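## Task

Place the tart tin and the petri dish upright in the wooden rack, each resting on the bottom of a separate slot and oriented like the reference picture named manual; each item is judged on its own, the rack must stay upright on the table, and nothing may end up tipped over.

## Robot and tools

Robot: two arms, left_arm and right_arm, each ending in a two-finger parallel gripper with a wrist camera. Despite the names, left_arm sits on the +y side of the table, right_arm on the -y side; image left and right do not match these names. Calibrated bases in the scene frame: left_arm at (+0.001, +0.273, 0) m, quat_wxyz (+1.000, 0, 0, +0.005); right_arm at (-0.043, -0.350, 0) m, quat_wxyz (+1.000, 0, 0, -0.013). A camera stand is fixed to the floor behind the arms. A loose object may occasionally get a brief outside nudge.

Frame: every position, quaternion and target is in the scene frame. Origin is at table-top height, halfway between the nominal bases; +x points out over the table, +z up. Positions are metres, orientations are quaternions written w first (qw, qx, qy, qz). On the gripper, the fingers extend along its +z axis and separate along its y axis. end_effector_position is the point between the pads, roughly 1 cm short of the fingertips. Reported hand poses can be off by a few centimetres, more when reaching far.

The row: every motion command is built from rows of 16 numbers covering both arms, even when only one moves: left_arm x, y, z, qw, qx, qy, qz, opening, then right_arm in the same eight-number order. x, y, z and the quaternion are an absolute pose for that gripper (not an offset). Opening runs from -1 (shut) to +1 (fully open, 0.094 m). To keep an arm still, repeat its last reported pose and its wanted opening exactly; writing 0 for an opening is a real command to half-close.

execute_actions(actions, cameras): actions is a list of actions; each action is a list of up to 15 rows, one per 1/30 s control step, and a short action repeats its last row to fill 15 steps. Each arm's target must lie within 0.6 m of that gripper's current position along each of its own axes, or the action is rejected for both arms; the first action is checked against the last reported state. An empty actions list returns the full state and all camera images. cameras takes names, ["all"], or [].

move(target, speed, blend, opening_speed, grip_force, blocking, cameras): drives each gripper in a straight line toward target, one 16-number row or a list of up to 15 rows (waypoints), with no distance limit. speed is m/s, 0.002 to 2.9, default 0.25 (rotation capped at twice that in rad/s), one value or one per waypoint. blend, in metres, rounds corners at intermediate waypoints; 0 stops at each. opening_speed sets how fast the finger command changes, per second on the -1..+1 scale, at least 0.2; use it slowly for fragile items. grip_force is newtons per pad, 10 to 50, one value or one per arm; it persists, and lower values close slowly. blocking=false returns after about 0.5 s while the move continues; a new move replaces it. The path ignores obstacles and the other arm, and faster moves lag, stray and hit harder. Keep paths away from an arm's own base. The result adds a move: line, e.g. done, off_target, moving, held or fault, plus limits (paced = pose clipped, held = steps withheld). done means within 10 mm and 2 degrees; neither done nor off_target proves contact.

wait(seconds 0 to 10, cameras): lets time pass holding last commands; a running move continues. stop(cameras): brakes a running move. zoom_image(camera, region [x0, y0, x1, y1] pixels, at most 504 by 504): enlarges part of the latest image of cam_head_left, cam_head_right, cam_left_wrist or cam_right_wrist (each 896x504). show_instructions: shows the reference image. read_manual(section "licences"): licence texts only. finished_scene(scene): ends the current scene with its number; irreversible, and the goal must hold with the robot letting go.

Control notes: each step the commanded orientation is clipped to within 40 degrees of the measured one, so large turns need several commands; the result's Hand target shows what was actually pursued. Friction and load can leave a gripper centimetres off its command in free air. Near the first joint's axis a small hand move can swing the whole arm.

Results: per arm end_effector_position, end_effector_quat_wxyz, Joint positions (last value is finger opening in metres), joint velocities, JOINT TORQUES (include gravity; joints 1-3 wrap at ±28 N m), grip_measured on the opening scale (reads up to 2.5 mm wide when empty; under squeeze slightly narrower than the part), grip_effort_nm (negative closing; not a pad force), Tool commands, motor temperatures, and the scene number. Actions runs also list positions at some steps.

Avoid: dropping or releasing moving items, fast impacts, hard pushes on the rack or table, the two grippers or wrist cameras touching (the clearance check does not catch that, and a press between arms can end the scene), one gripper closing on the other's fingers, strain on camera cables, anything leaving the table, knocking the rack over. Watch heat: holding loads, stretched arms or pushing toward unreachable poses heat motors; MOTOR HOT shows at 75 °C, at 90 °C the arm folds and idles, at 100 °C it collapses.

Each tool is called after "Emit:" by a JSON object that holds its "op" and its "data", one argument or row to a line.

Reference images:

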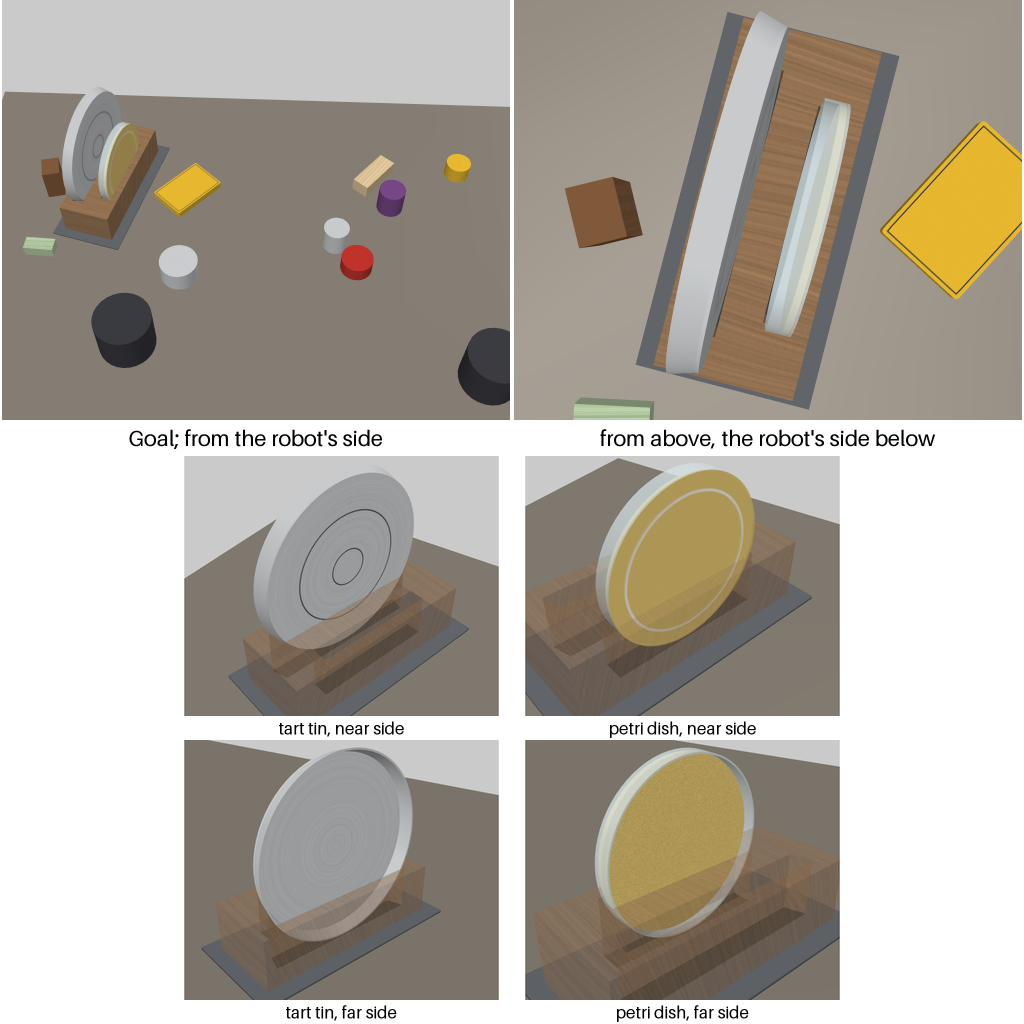

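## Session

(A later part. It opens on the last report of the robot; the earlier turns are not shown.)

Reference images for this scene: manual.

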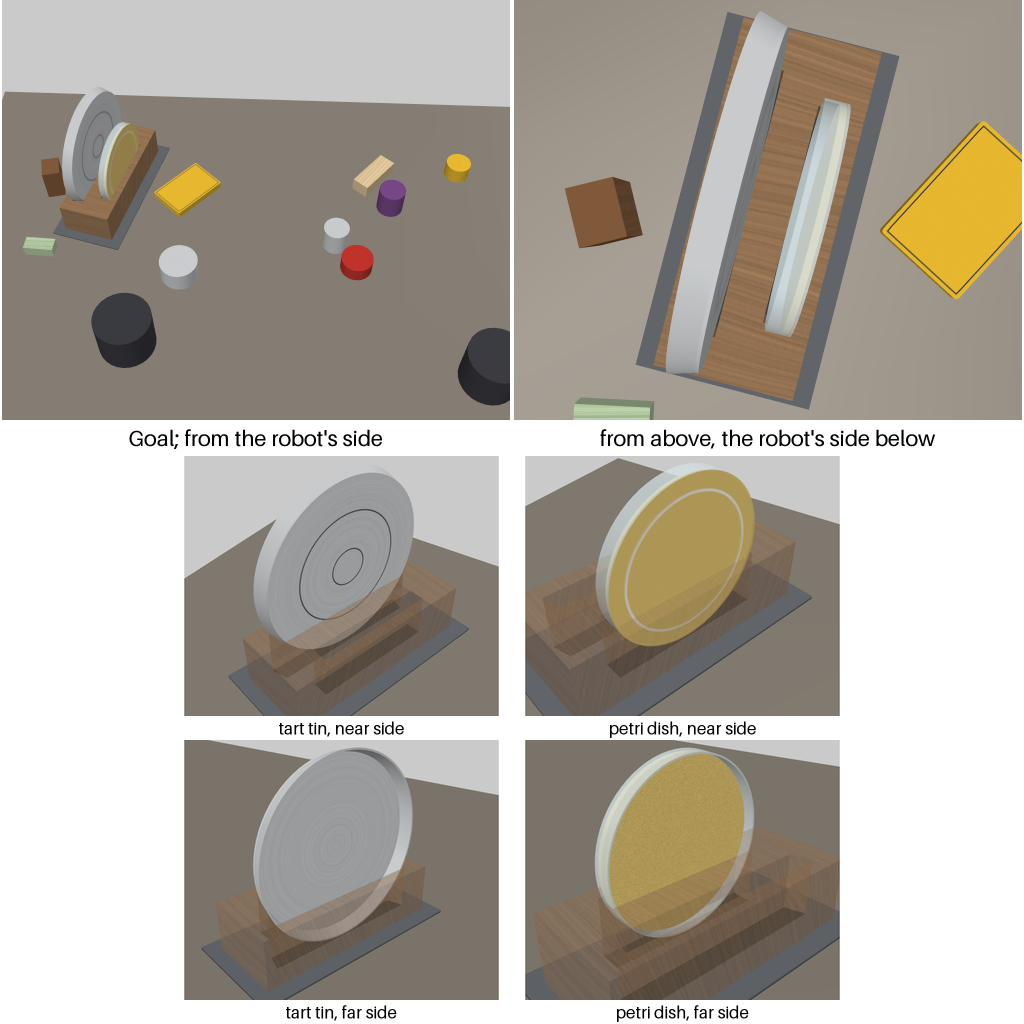

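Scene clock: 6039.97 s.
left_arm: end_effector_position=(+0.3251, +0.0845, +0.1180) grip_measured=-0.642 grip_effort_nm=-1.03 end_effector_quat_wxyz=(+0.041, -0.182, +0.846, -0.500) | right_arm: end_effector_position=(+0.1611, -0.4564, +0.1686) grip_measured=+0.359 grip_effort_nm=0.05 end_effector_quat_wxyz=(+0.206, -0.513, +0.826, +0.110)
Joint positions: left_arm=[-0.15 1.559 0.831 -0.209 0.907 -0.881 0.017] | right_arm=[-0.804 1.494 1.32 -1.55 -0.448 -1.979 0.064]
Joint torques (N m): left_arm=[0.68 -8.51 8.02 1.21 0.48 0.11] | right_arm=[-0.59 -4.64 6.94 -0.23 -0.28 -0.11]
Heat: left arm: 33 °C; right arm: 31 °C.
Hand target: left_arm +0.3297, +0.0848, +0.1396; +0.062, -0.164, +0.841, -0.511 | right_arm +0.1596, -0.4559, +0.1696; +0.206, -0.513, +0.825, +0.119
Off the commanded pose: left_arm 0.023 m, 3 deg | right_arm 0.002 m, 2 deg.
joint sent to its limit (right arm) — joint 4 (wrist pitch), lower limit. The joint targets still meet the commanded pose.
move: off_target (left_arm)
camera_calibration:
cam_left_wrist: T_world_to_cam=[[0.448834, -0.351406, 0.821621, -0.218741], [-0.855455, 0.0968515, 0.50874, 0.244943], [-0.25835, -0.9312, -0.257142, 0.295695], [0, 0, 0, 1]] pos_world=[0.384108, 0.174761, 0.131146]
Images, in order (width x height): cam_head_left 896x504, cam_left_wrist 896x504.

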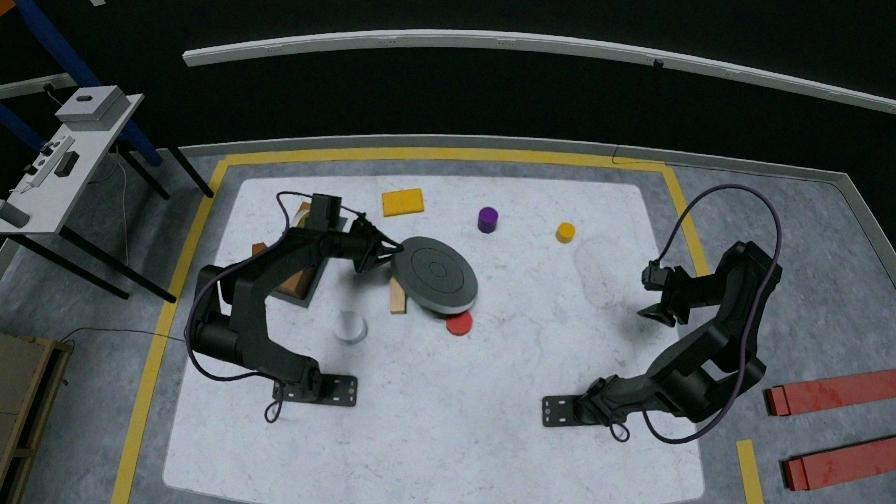

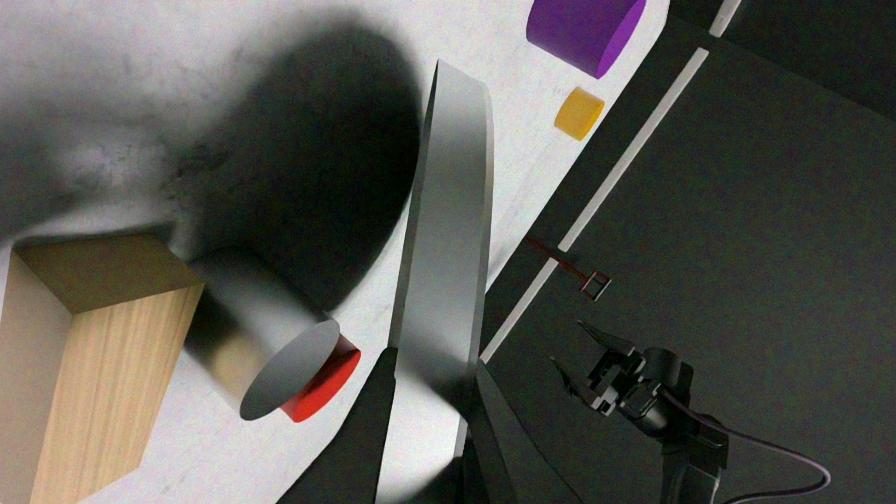

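Emit:
{"op": "move", "data": {
  "target": [
    [0.30,0.10,0.22,0.0623,-0.1644,0.8412,-0.5112,-0.75,0.1595,-0.456,0.17,0.2051,-0.5142,0.8228,0.1282,0.36],
    [0.29,0.12,0.36,0.5339,0.0955,0.8380,-0.0608,-0.75,0.1595,-0.456,0.17,0.2051,-0.5142,0.8228,0.1282,0.36]
  ],
  "speed": 0.18,
  "blend": [0.04,0],
  "opening_speed": 0.3,
  "cameras": ["cam_head_left","cam_head_right","cam_left_wrist"]
}}

Scene clock: 6159.13 s.
left_arm: end_effector_position=(+0.2877, +0.1182, +0.3289) grip_measured=-0.642 grip_effort_nm=-1.03 end_effector_quat_wxyz=(+0.494, +0.111, +0.861, -0.047) | right_arm: end_effector_position=(+0.1611, -0.4564, +0.1686) grip_measured=+0.359 grip_effort_nm=0.05 end_effector_quat_wxyz=(+0.206, -0.513, +0.826, +0.110)
Joint positions: left_arm=[-0.742 1.077 1.283 -0.8 -0.433 -0.242 0.017] | right_arm=[-0.804 1.494 1.32 -1.55 -0.448 -1.979 0.064]
Joint torques (N m): left_arm=[-0.4 -3.73 8.65 2.26 -0.37 0.08] | right_arm=[-0.62 -4.63 6.99 -0.23 -0.29 -0.13]
Heat: left arm: 35 °C; right arm: 31 °C.
Hand target: left_arm +0.2884, +0.1211, +0.3596; +0.533, +0.095, +0.838, -0.061 | right_arm +0.1596, -0.4559, +0.1696; +0.206, -0.513, +0.825, +0.119
Off the commanded pose: left_arm 0.031 m, 6 deg | right_arm 0.002 m, 2 deg.
joint sent to its limit (right arm) — joint 4 (wrist pitch), lower limit. The joint targets still meet the commanded pose.
move: off_target (left_arm)
camera_calibration:
cam_left_wrist: T_world_to_cam=[[-0.137629, -0.979449, 0.147435, 0.101335], [-0.899766, 0.0613993, -0.432031, 0.428816], [0.4141, -0.192117, -0.889726, 0.298951], [0, 0, 0, 1]] pos_world=[0.275986, 0.130357, 0.436306]
Images, in order (width x height): cam_head_left 896x504, cam_head_right 896x504, cam_left_wrist 896x504.

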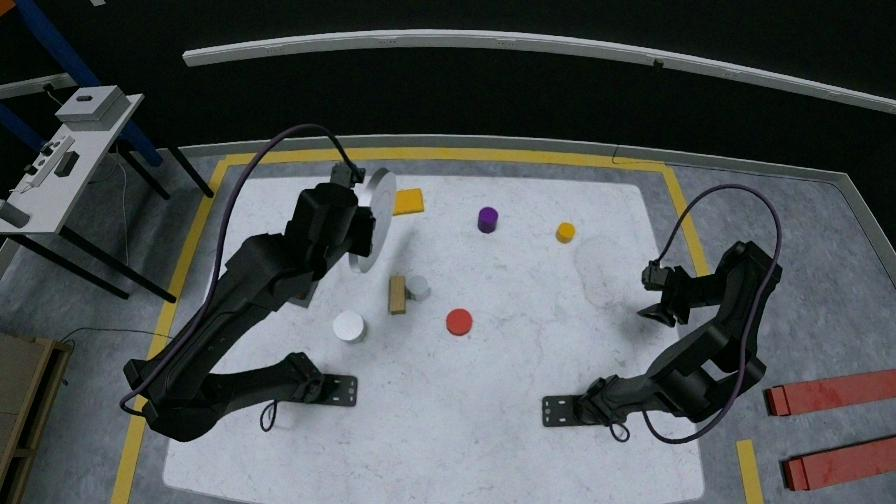

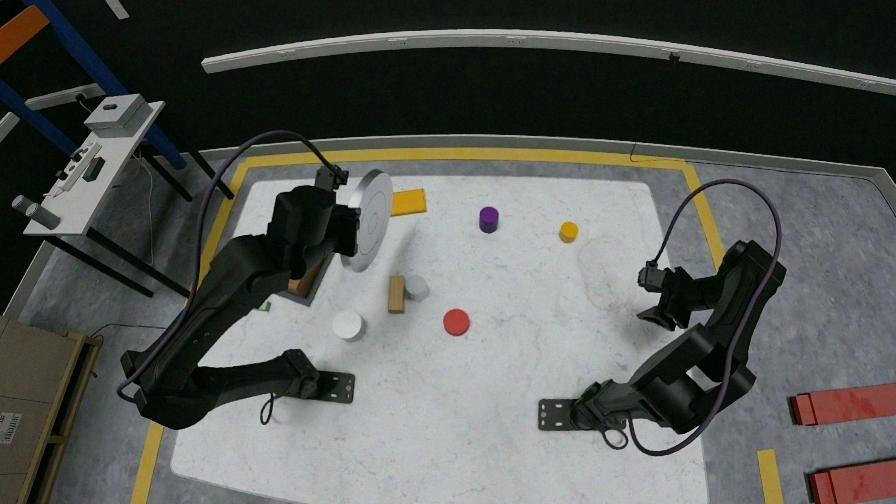

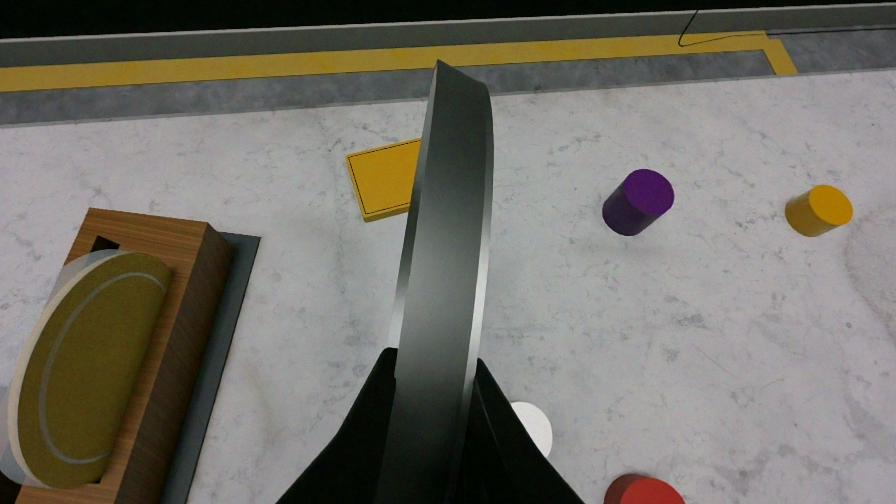

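Emit:
{"op": "move", "data": {
  "target": [
    [0.30,0.13,0.46,0.5339,0.0955,0.8380,-0.0608,-0.75,0.1595,-0.456,0.17,0.2051,-0.5142,0.8228,0.1282,0.36],
    [0.36,0.38,0.46,0.5339,0.0955,0.8380,-0.0608,-0.75,0.1595,-0.456,0.17,0.2051,-0.5142,0.8228,0.1282,0.36]
  ],
  "speed": 0.15,
  "blend": [0.02,0],
  "cameras": ["cam_head_left","cam_head_right","cam_left_wrist"]
}}

Scene clock: 6210.33 s.
left_arm: end_effector_position=(+0.3586, +0.3834, +0.4469) grip_measured=-0.642 grip_effort_nm=-1.03 end_effector_quat_wxyz=(+0.516, +0.078, +0.851, -0.061) | right_arm: end_effector_position=(+0.1611, -0.4564, +0.1686) grip_measured=+0.359 grip_effort_nm=0.05 end_effector_quat_wxyz=(+0.206, -0.513, +0.826, +0.110)
Joint positions: left_arm=[0.608 1.591 2.203 -1.265 0.713 0.437 0.017] | right_arm=[-0.804 1.494 1.32 -1.55 -0.448 -1.979 0.064]
Joint torques (N m): left_arm=[0.32 -4.16 7.15 1.83 0.59 0.1] | right_arm=[-0.62 -4.67 6.91 -0.23 -0.29 -0.12]
Heat: left arm: 34 °C; right arm: 31 °C.
Hand target: left_arm +0.3595, +0.3799, +0.4597; +0.534, +0.095, +0.838, -0.060 | right_arm +0.1596, -0.4559, +0.1696; +0.206, -0.513, +0.825, +0.119
Off the commanded pose: left_arm 0.014 m, 3 deg | right_arm 0.002 m, 2 deg.
joint sent to its limit (right arm) — joint 4 (wrist pitch), lower limit. The joint targets still meet the commanded pose.
move: off_target (left_arm)
camera_calibration:
cam_left_wrist: T_world_to_cam=[[-0.102513, -0.97341, 0.204853, 0.312992], [-0.881465, -0.00654478, -0.472203, 0.564722], [0.460988, -0.228978, -0.857356, 0.40826], [0, 0, 0, 1]] pos_world=[0.341665, 0.401848, 0.55257]
Images, in order (width x height): cam_head_left 896x504, cam_head_right 896x504, cam_left_wrist 896x504.

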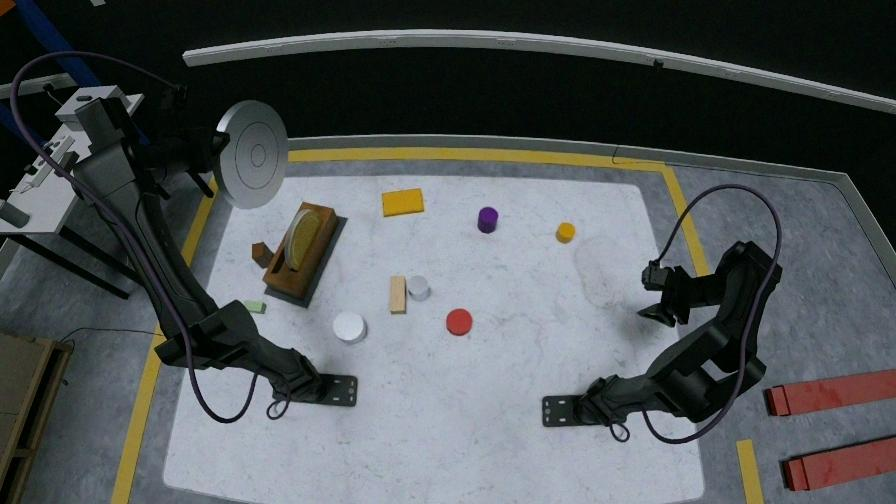

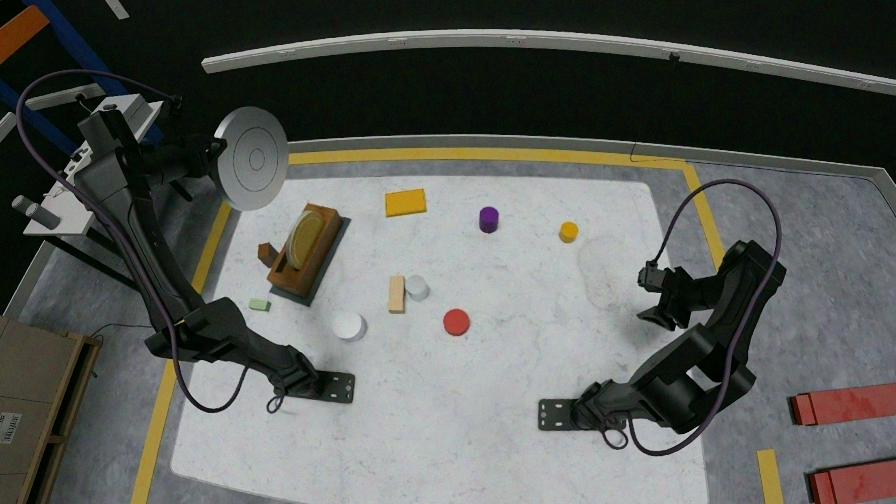

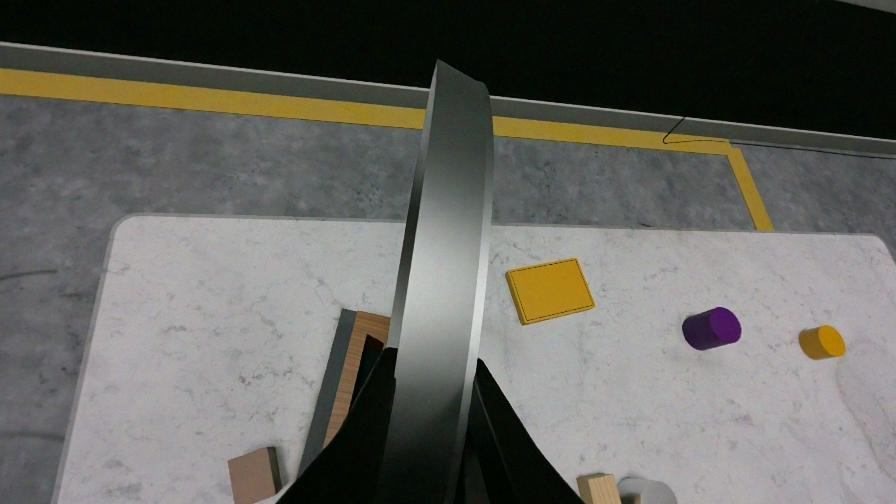

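Emit:
{"op": "zoom_image", "data": {
  "camera": "cam_head_left",
  "region": [190, 85, 350, 245]
}}

Emit:
{"op": "zoom_image", "data": {
  "camera": "cam_head_right",
  "region": [190, 85, 350, 245]
}}

Scaled by 3.150 from the camera's 896x504 image, which has a finer 1280x720 frame.

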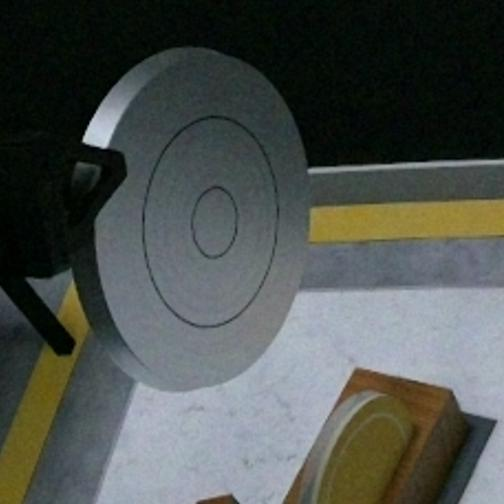

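Scaled by 3.150 from the camera's 896x504 image, which has a finer 1280x720 frame.

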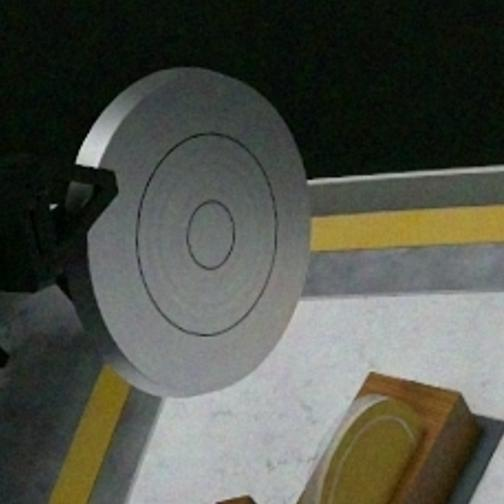

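Emit:
{"op": "move", "data": {
  "target": [0.376,0.391,0.40,0.5374,0.1451,0.8302,-0.0309,-0.75,0.1595,-0.456,0.17,0.2051,-0.5142,0.8228,0.1282,0.36],
  "speed": 0.1,
  "cameras": ["cam_head_left","cam_head_right","cam_left_wrist"]
}}

Emit:
{"op": "zoom_image", "data": {
  "camera": "cam_head_left",
  "region": [200, 105, 360, 265]
}}

Scene clock: 6395.47 s.
left_arm: end_effector_position=(+0.3813, +0.3990, +0.3768) grip_measured=-0.642 grip_effort_nm=-1.03 end_effector_quat_wxyz=(+0.507, +0.123, +0.852, -0.043) | right_arm: end_effector_position=(+0.1611, -0.4564, +0.1686) grip_measured=+0.359 grip_effort_nm=0.05 end_effector_quat_wxyz=(+0.206, -0.513, +0.826, +0.110)
Joint positions: left_arm=[0.608 1.518 1.803 -0.978 0.717 0.557 0.017] | right_arm=[-0.804 1.494 1.32 -1.55 -0.448 -1.979 0.064]
Joint torques (N m): left_arm=[0.35 -8.61 5.39 2.03 0.61 0.09] | right_arm=[-0.58 -4.66 6.91 -0.23 -0.29 -0.11]
Heat: left arm: 34 °C; right arm: 31 °C.
Hand target: left_arm +0.3754, +0.3907, +0.3995; +0.536, +0.146, +0.831, -0.031 | right_arm +0.1596, -0.4559, +0.1696; +0.206, -0.513, +0.825, +0.119
Off the commanded pose: left_arm 0.025 m, 5 deg | right_arm 0.002 m, 2 deg.
joint sent to its limit (right arm) — joint 4 (wrist pitch), lower limit. The joint targets still meet the commanded pose.
move: off_target (left_arm)
camera_calibration:
cam_left_wrist: T_world_to_cam=[[-0.15932, -0.978786, 0.128823, 0.397217], [-0.883154, 0.0829888, -0.461684, 0.51267], [0.441199, -0.187326, -0.87764, 0.339948], [0, 0, 0, 1]] pos_world=[0.366067, 0.409926, 0.483873]
Images, in order (width x height): cam_head_left 896x504, cam_head_right 896x504, cam_left_wrist 896x504.

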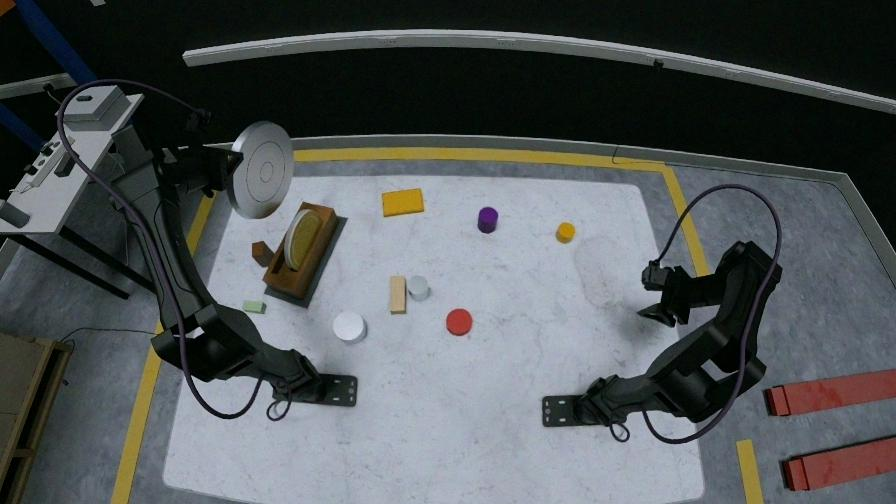

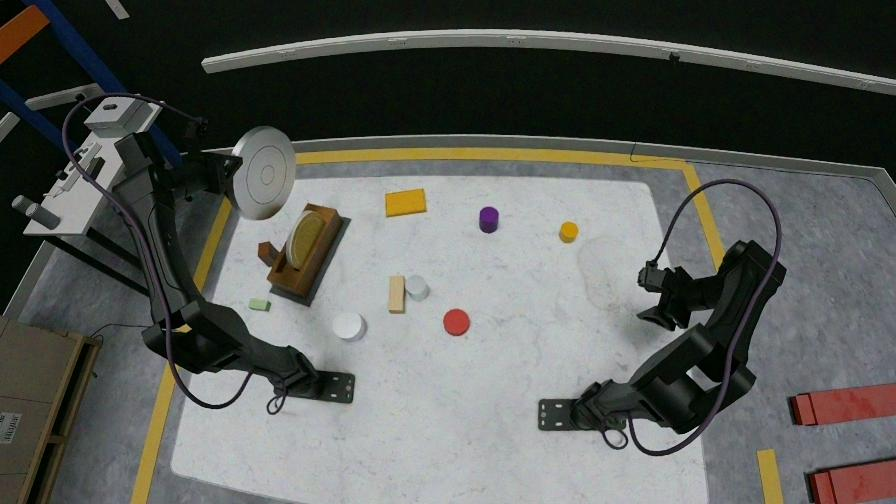

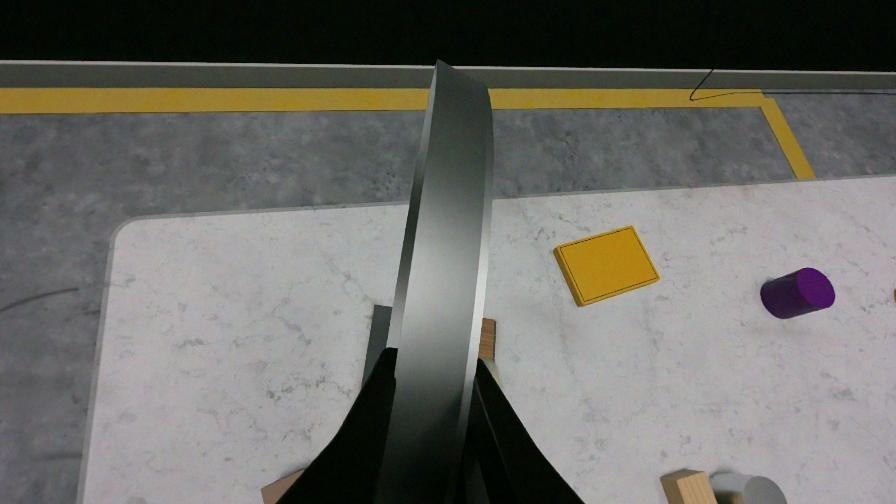

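Scaled by 3.150 from the camera's 896x504 image, which has a finer 1280x720 frame.

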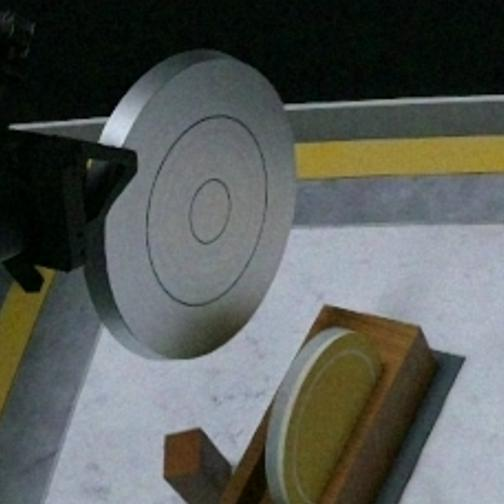

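Emit:
{"op": "move", "data": {
  "target": [0.372,0.382,0.355,0.5374,0.1451,0.8302,-0.0309,-0.75,0.1595,-0.456,0.17,0.2051,-0.5142,0.8228,0.1282,0.36],
  "speed": 0.06,
  "cameras": ["cam_head_left","cam_left_wrist"]
}}

Emit:
{"op": "zoom_image", "data": {
  "camera": "cam_left_wrist",
  "region": [300, 250, 600, 450]
}}

Emit:
{"op": "zoom_image", "data": {
  "camera": "cam_head_left",
  "region": [200, 125, 360, 285]
}}

Scene clock: 6450.50 s.
left_arm: end_effector_position=(+0.3742, +0.3903, +0.3336) grip_measured=-0.642 grip_effort_nm=-1.03 end_effector_quat_wxyz=(+0.510, +0.128, +0.849, -0.042) | right_arm: end_effector_position=(+0.1611, -0.4564, +0.1686) grip_measured=+0.359 grip_effort_nm=0.05 end_effector_quat_wxyz=(+0.206, -0.513, +0.826, +0.110)
Joint positions: left_arm=[0.6 1.401 1.504 -0.785 0.717 0.558 0.017] | right_arm=[-0.804 1.494 1.32 -1.55 -0.448 -1.979 0.064]
Joint torques (N m): left_arm=[-0.59 -7.8 5.91 2.05 0.45 -0.09] | right_arm=[-0.62 -4.67 6.91 -0.22 -0.3 -0.12]
Motor temperatures (°C): left_arm=[24 32 32 36 28 25 28] | right_arm=[24 29 31 25 25 25 26]
Heat: left arm: 36 °C; right arm: 31 °C.
Hand target: left_arm +0.3713, +0.3818, +0.3546; +0.537, +0.145, +0.831, -0.031 | right_arm +0.1596, -0.4559, +0.1696; +0.206, -0.513, +0.825, +0.119
Off the commanded pose: left_arm 0.023 m, 4 deg | right_arm 0.002 m, 2 deg.
joint sent to its limit (right arm) — joint 4 (wrist pitch), lower limit. The joint targets still meet the commanded pose.
move: off_target (left_arm)
camera_calibration:
cam_left_wrist: T_world_to_cam=[[-0.168663, -0.978289, 0.120427, 0.399245], [-0.878158, 0.0936519, -0.469115, 0.483573], [0.447652, -0.184876, -0.874888, 0.299233], [0, 0, 0, 1]] pos_world=[0.358039, 0.40061, 0.440567]
Images, in order (width x height): cam_head_left 896x504, cam_left_wrist 896x504.

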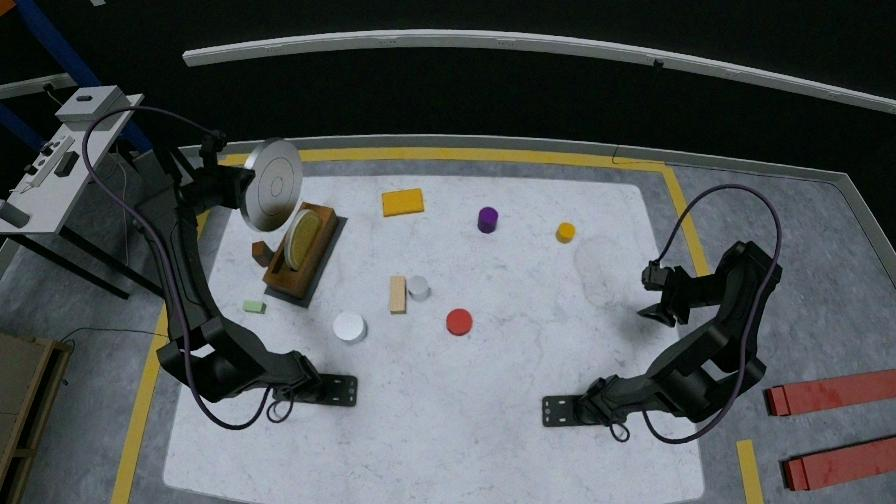

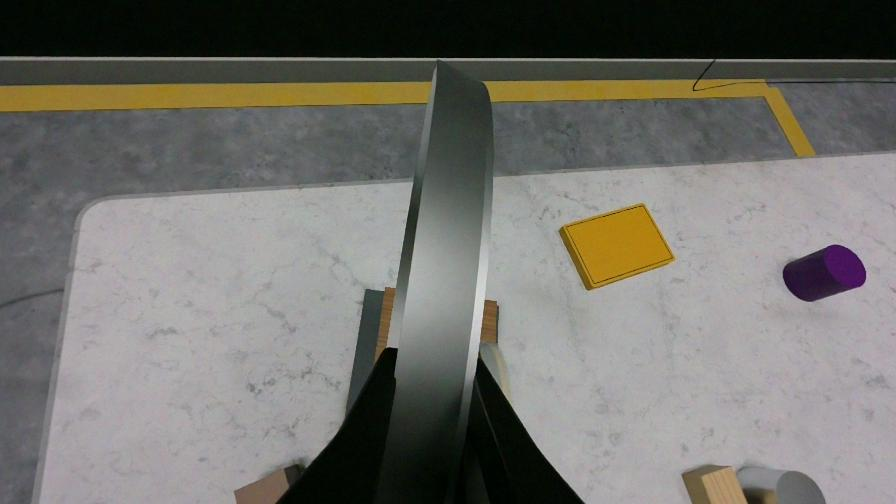

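Scaled by 1.680 from the camera's 896x504 image, which has a finer 1280x720 frame.

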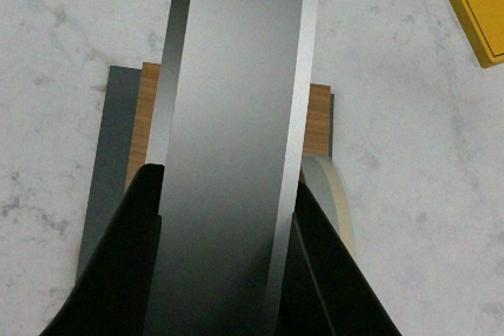

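Scaled by 3.150 from the camera's 896x504 image, which has a finer 1280x720 frame.

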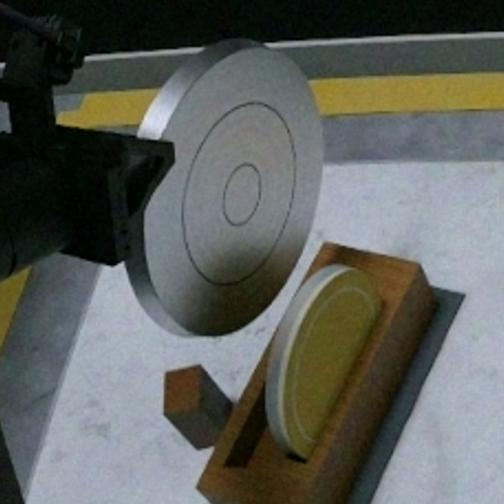

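Emit:
{"op": "zoom_image", "data": {
  "camera": "cam_head_left",
  "region": [250, 190, 350, 310]
}}

Emit:
{"op": "zoom_image", "data": {
  "camera": "cam_head_right",
  "region": [250, 190, 360, 310]
}}

Scaled by 4.200 from the camera's 896x504 image, which has a finer 1280x720 frame.

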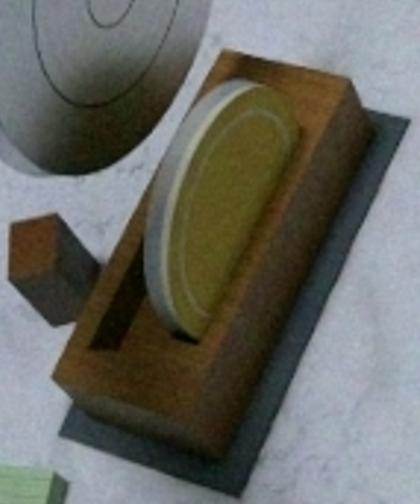

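This scene's latest camera images include none from cam_head_right. They are from: cam_head_left, cam_left_wrist. cam_head_right's image comes with the result of a call that names it in "cameras".

Emit:
{"op": "move", "data": {
  "target": [0.334,0.392,0.328,0.5374,0.1451,0.8302,-0.0309,-0.75,0.1595,-0.456,0.17,0.2051,-0.5142,0.8228,0.1282,0.36],
  "speed": 0.06,
  "cameras": ["cam_head_left","cam_head_right","cam_left_wrist"]
}}

Emit:
{"op": "zoom_image", "data": {
  "camera": "cam_head_left",
  "region": [210, 140, 350, 320]
}}

Emit:
{"op": "zoom_image", "data": {
  "camera": "cam_left_wrist",
  "region": [300, 250, 600, 450]
}}

Scene clock: 6623.83 s.
left_arm: end_effector_position=(+0.3374, +0.3989, +0.3103) grip_measured=-0.642 grip_effort_nm=-1.03 end_effector_quat_wxyz=(+0.513, +0.125, +0.848, -0.039) | right_arm: end_effector_position=(+0.1611, -0.4564, +0.1686) grip_measured=+0.359 grip_effort_nm=0.05 end_effector_quat_wxyz=(+0.206, -0.513, +0.826, +0.110)
Joint positions: left_arm=[0.714 1.296 1.336 -0.78 0.798 0.648 0.017] | right_arm=[-0.804 1.494 1.32 -1.55 -0.448 -1.979 0.064]
Joint torques (N m): left_arm=[0.57 -6.6 5.93 1.81 0.65 0.1] | right_arm=[-0.61 -4.66 6.94 -0.23 -0.28 -0.11]
Heat: left arm: 40 °C; right arm: 31 °C.
Hand target: left_arm +0.3338, +0.3918, +0.3277; +0.537, +0.146, +0.831, -0.031 | right_arm +0.1596, -0.4559, +0.1696; +0.206, -0.513, +0.825, +0.119
Off the commanded pose: left_arm 0.019 m, 4 deg | right_arm 0.002 m, 2 deg.
joint sent to its limit (right arm) — joint 4 (wrist pitch), lower limit. The joint targets still meet the commanded pose.
move: off_target (left_arm)
camera_calibration:
cam_left_wrist: T_world_to_cam=[[-0.160244, -0.979777, 0.119829, 0.402212], [-0.876434, 0.0853838, -0.473892, 0.443749], [0.454077, -0.18096, -0.872392, 0.292375], [0, 0, 0, 1]] pos_world=[0.320608, 0.409098, 0.417158]
Images, in order (width x height): cam_head_left 896x504, cam_head_right 896x504, cam_left_wrist 896x504.

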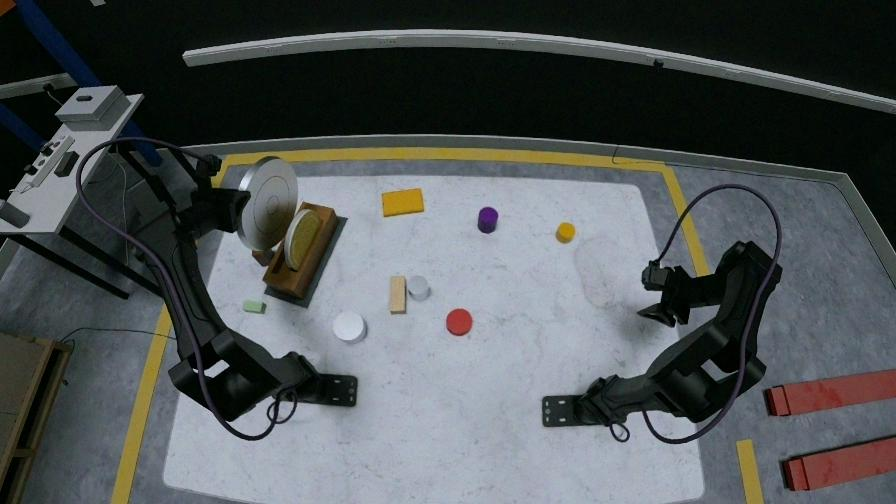

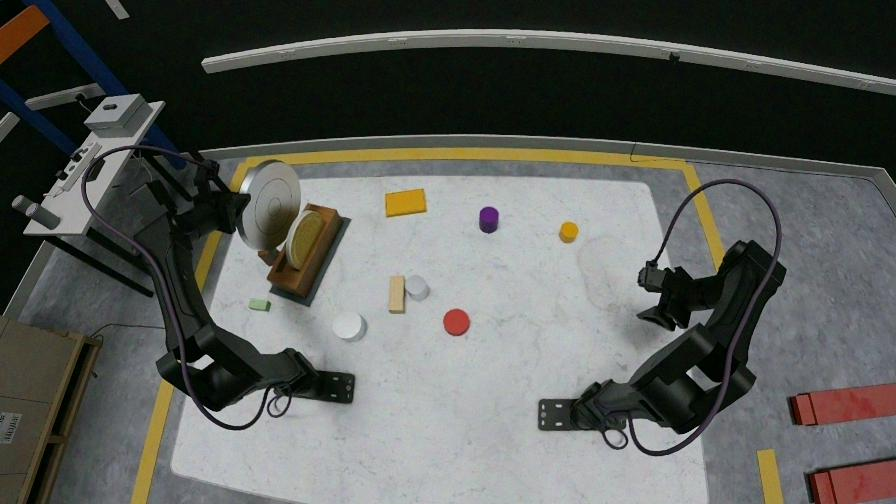

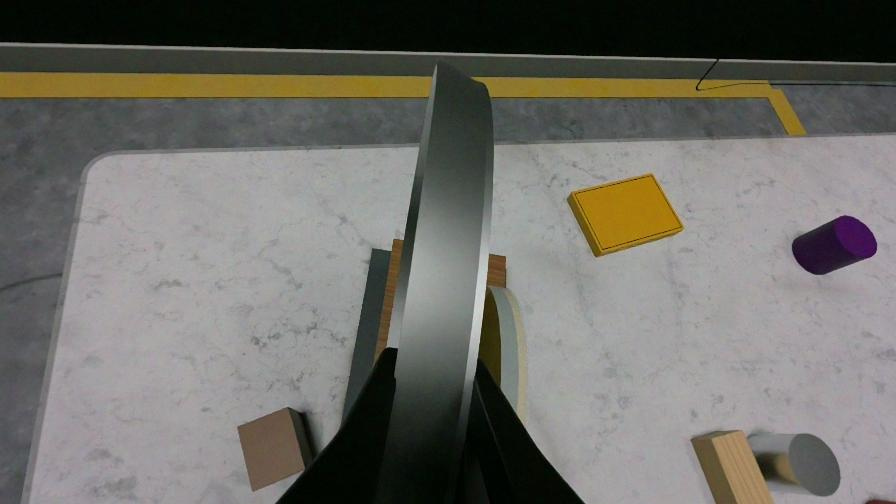

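Scaled by 2.800 from the camera's 896x504 image, which has a finer 1280x720 frame.

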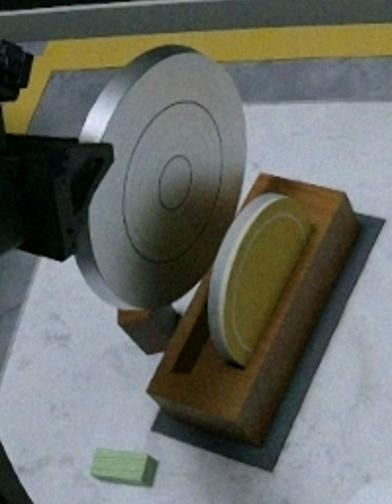

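Scaled by 1.680 from the camera's 896x504 image, which has a finer 1280x720 frame.

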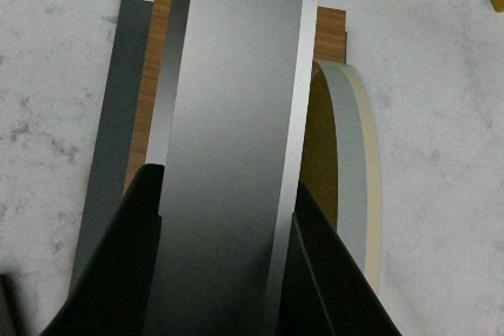

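Emit:
{"op": "move", "data": {
  "target": [0.334,0.390,0.306,0.5374,0.1451,0.8302,-0.0309,-0.75,0.1595,-0.456,0.17,0.2051,-0.5142,0.8228,0.1282,0.36],
  "speed": 0.05,
  "cameras": ["cam_head_left","cam_head_right","cam_left_wrist"]
}}

Emit:
{"op": "zoom_image", "data": {
  "camera": "cam_head_left",
  "region": [230, 180, 330, 300]
}}

Emit:
{"op": "zoom_image", "data": {
  "camera": "cam_head_right",
  "region": [230, 180, 330, 300]
}}

Emit:
{"op": "zoom_image", "data": {
  "camera": "cam_left_wrist",
  "region": [340, 180, 560, 400]
}}

Scene clock: 6656.67 s.
left_arm: end_effector_position=(+0.3348, +0.3964, +0.2875) grip_measured=-0.642 grip_effort_nm=-1.03 end_effector_quat_wxyz=(+0.511, +0.124, +0.849, -0.041) | right_arm: end_effector_position=(+0.1611, -0.4564, +0.1686) grip_measured=+0.359 grip_effort_nm=0.05 end_effector_quat_wxyz=(+0.206, -0.513, +0.826, +0.110)
Joint positions: left_arm=[0.714 1.266 1.226 -0.706 0.799 0.649 0.017] | right_arm=[-0.804 1.494 1.32 -1.55 -0.448 -1.979 0.064]
Joint torques (N m): left_arm=[0.06 -6.31 6.05 1.92 0.64 0.03] | right_arm=[-0.59 -4.67 6.94 -0.22 -0.3 -0.11]
Heat: left arm: 39 °C; right arm: 31 °C.
Hand target: left_arm +0.3336, +0.3897, +0.3056; +0.536, +0.146, +0.831, -0.031 | right_arm +0.1596, -0.4559, +0.1696; +0.206, -0.513, +0.825, +0.119
Off the commanded pose: left_arm 0.020 m, 5 deg | right_arm 0.002 m, 2 deg.
joint sent to its limit (right arm) — joint 4 (wrist pitch), lower limit. The joint targets still meet the commanded pose.
move: off_target (left_arm)
camera_calibration:
cam_left_wrist: T_world_to_cam=[[-0.160916, -0.979172, 0.12381, 0.400852], [-0.878298, 0.0848437, -0.470526, 0.430706], [0.450221, -0.184457, -0.873657, 0.276232], [0, 0, 0, 1]] pos_world=[0.318426, 0.406913, 0.394361]
Images, in order (width x height): cam_head_left 896x504, cam_head_right 896x504, cam_left_wrist 896x504.

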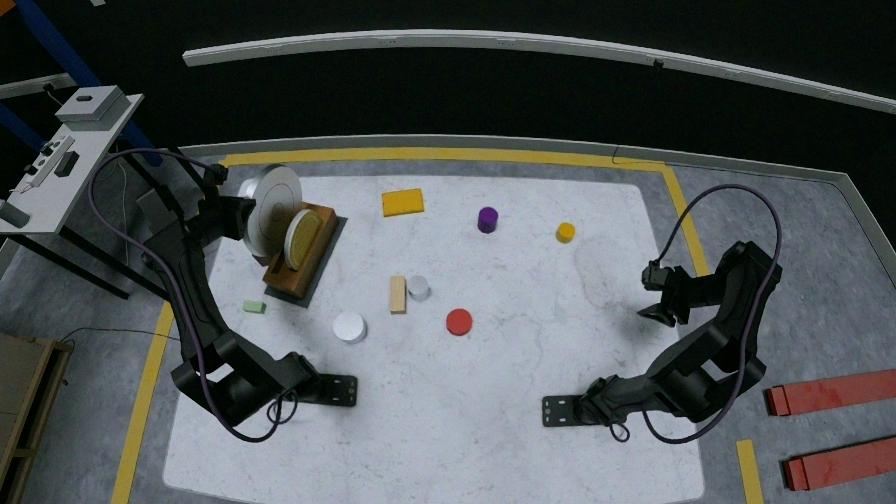

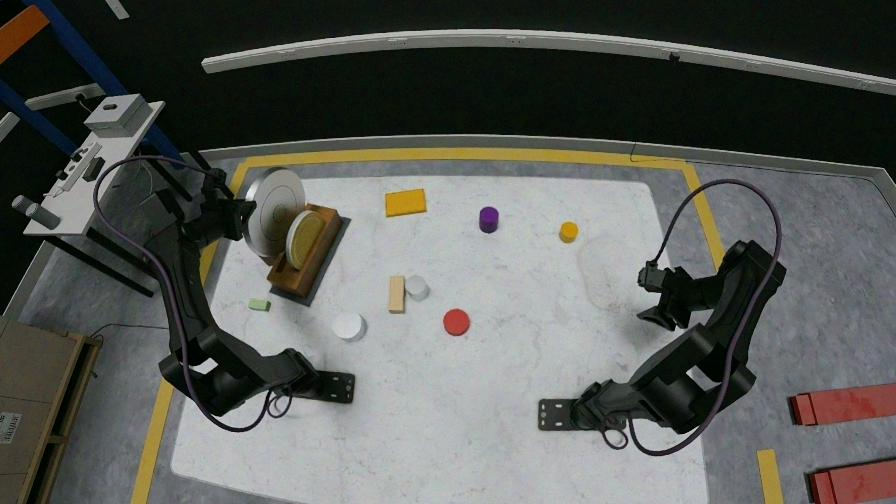

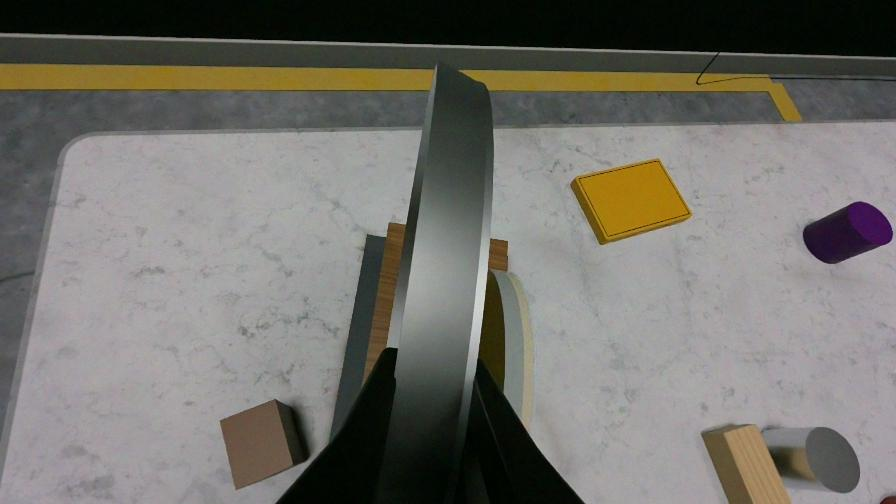

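Scaled by 4.200 from the camera's 896x504 image, which has a finer 1280x720 frame.

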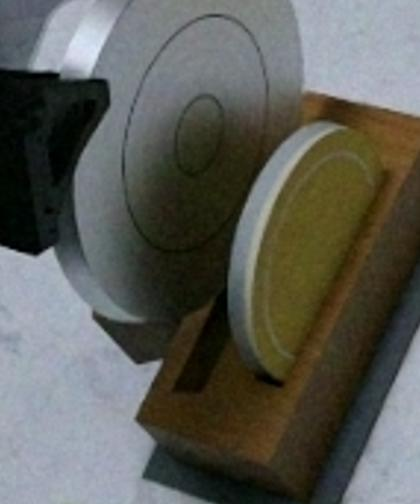

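Scaled by 4.200 from the camera's 896x504 image, which has a finer 1280x720 frame.

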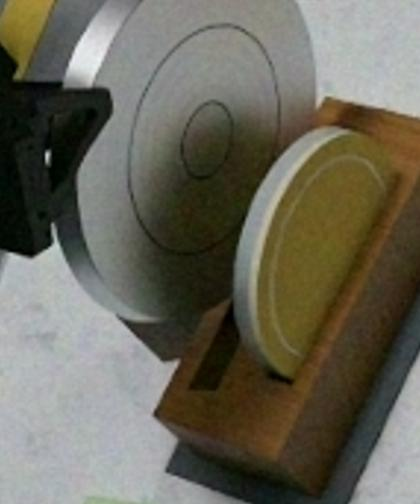

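Scaled by 2.291 from the camera's 896x504 image, which has a finer 1280x720 frame.

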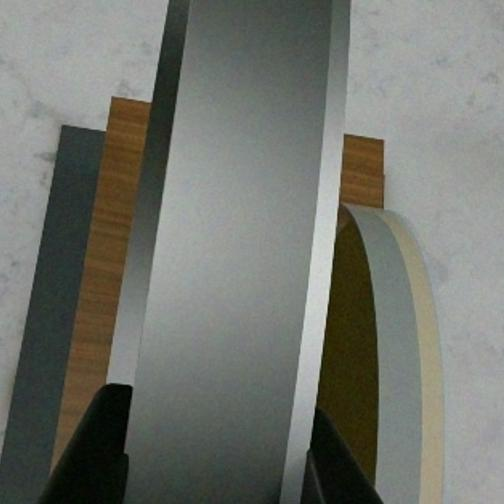

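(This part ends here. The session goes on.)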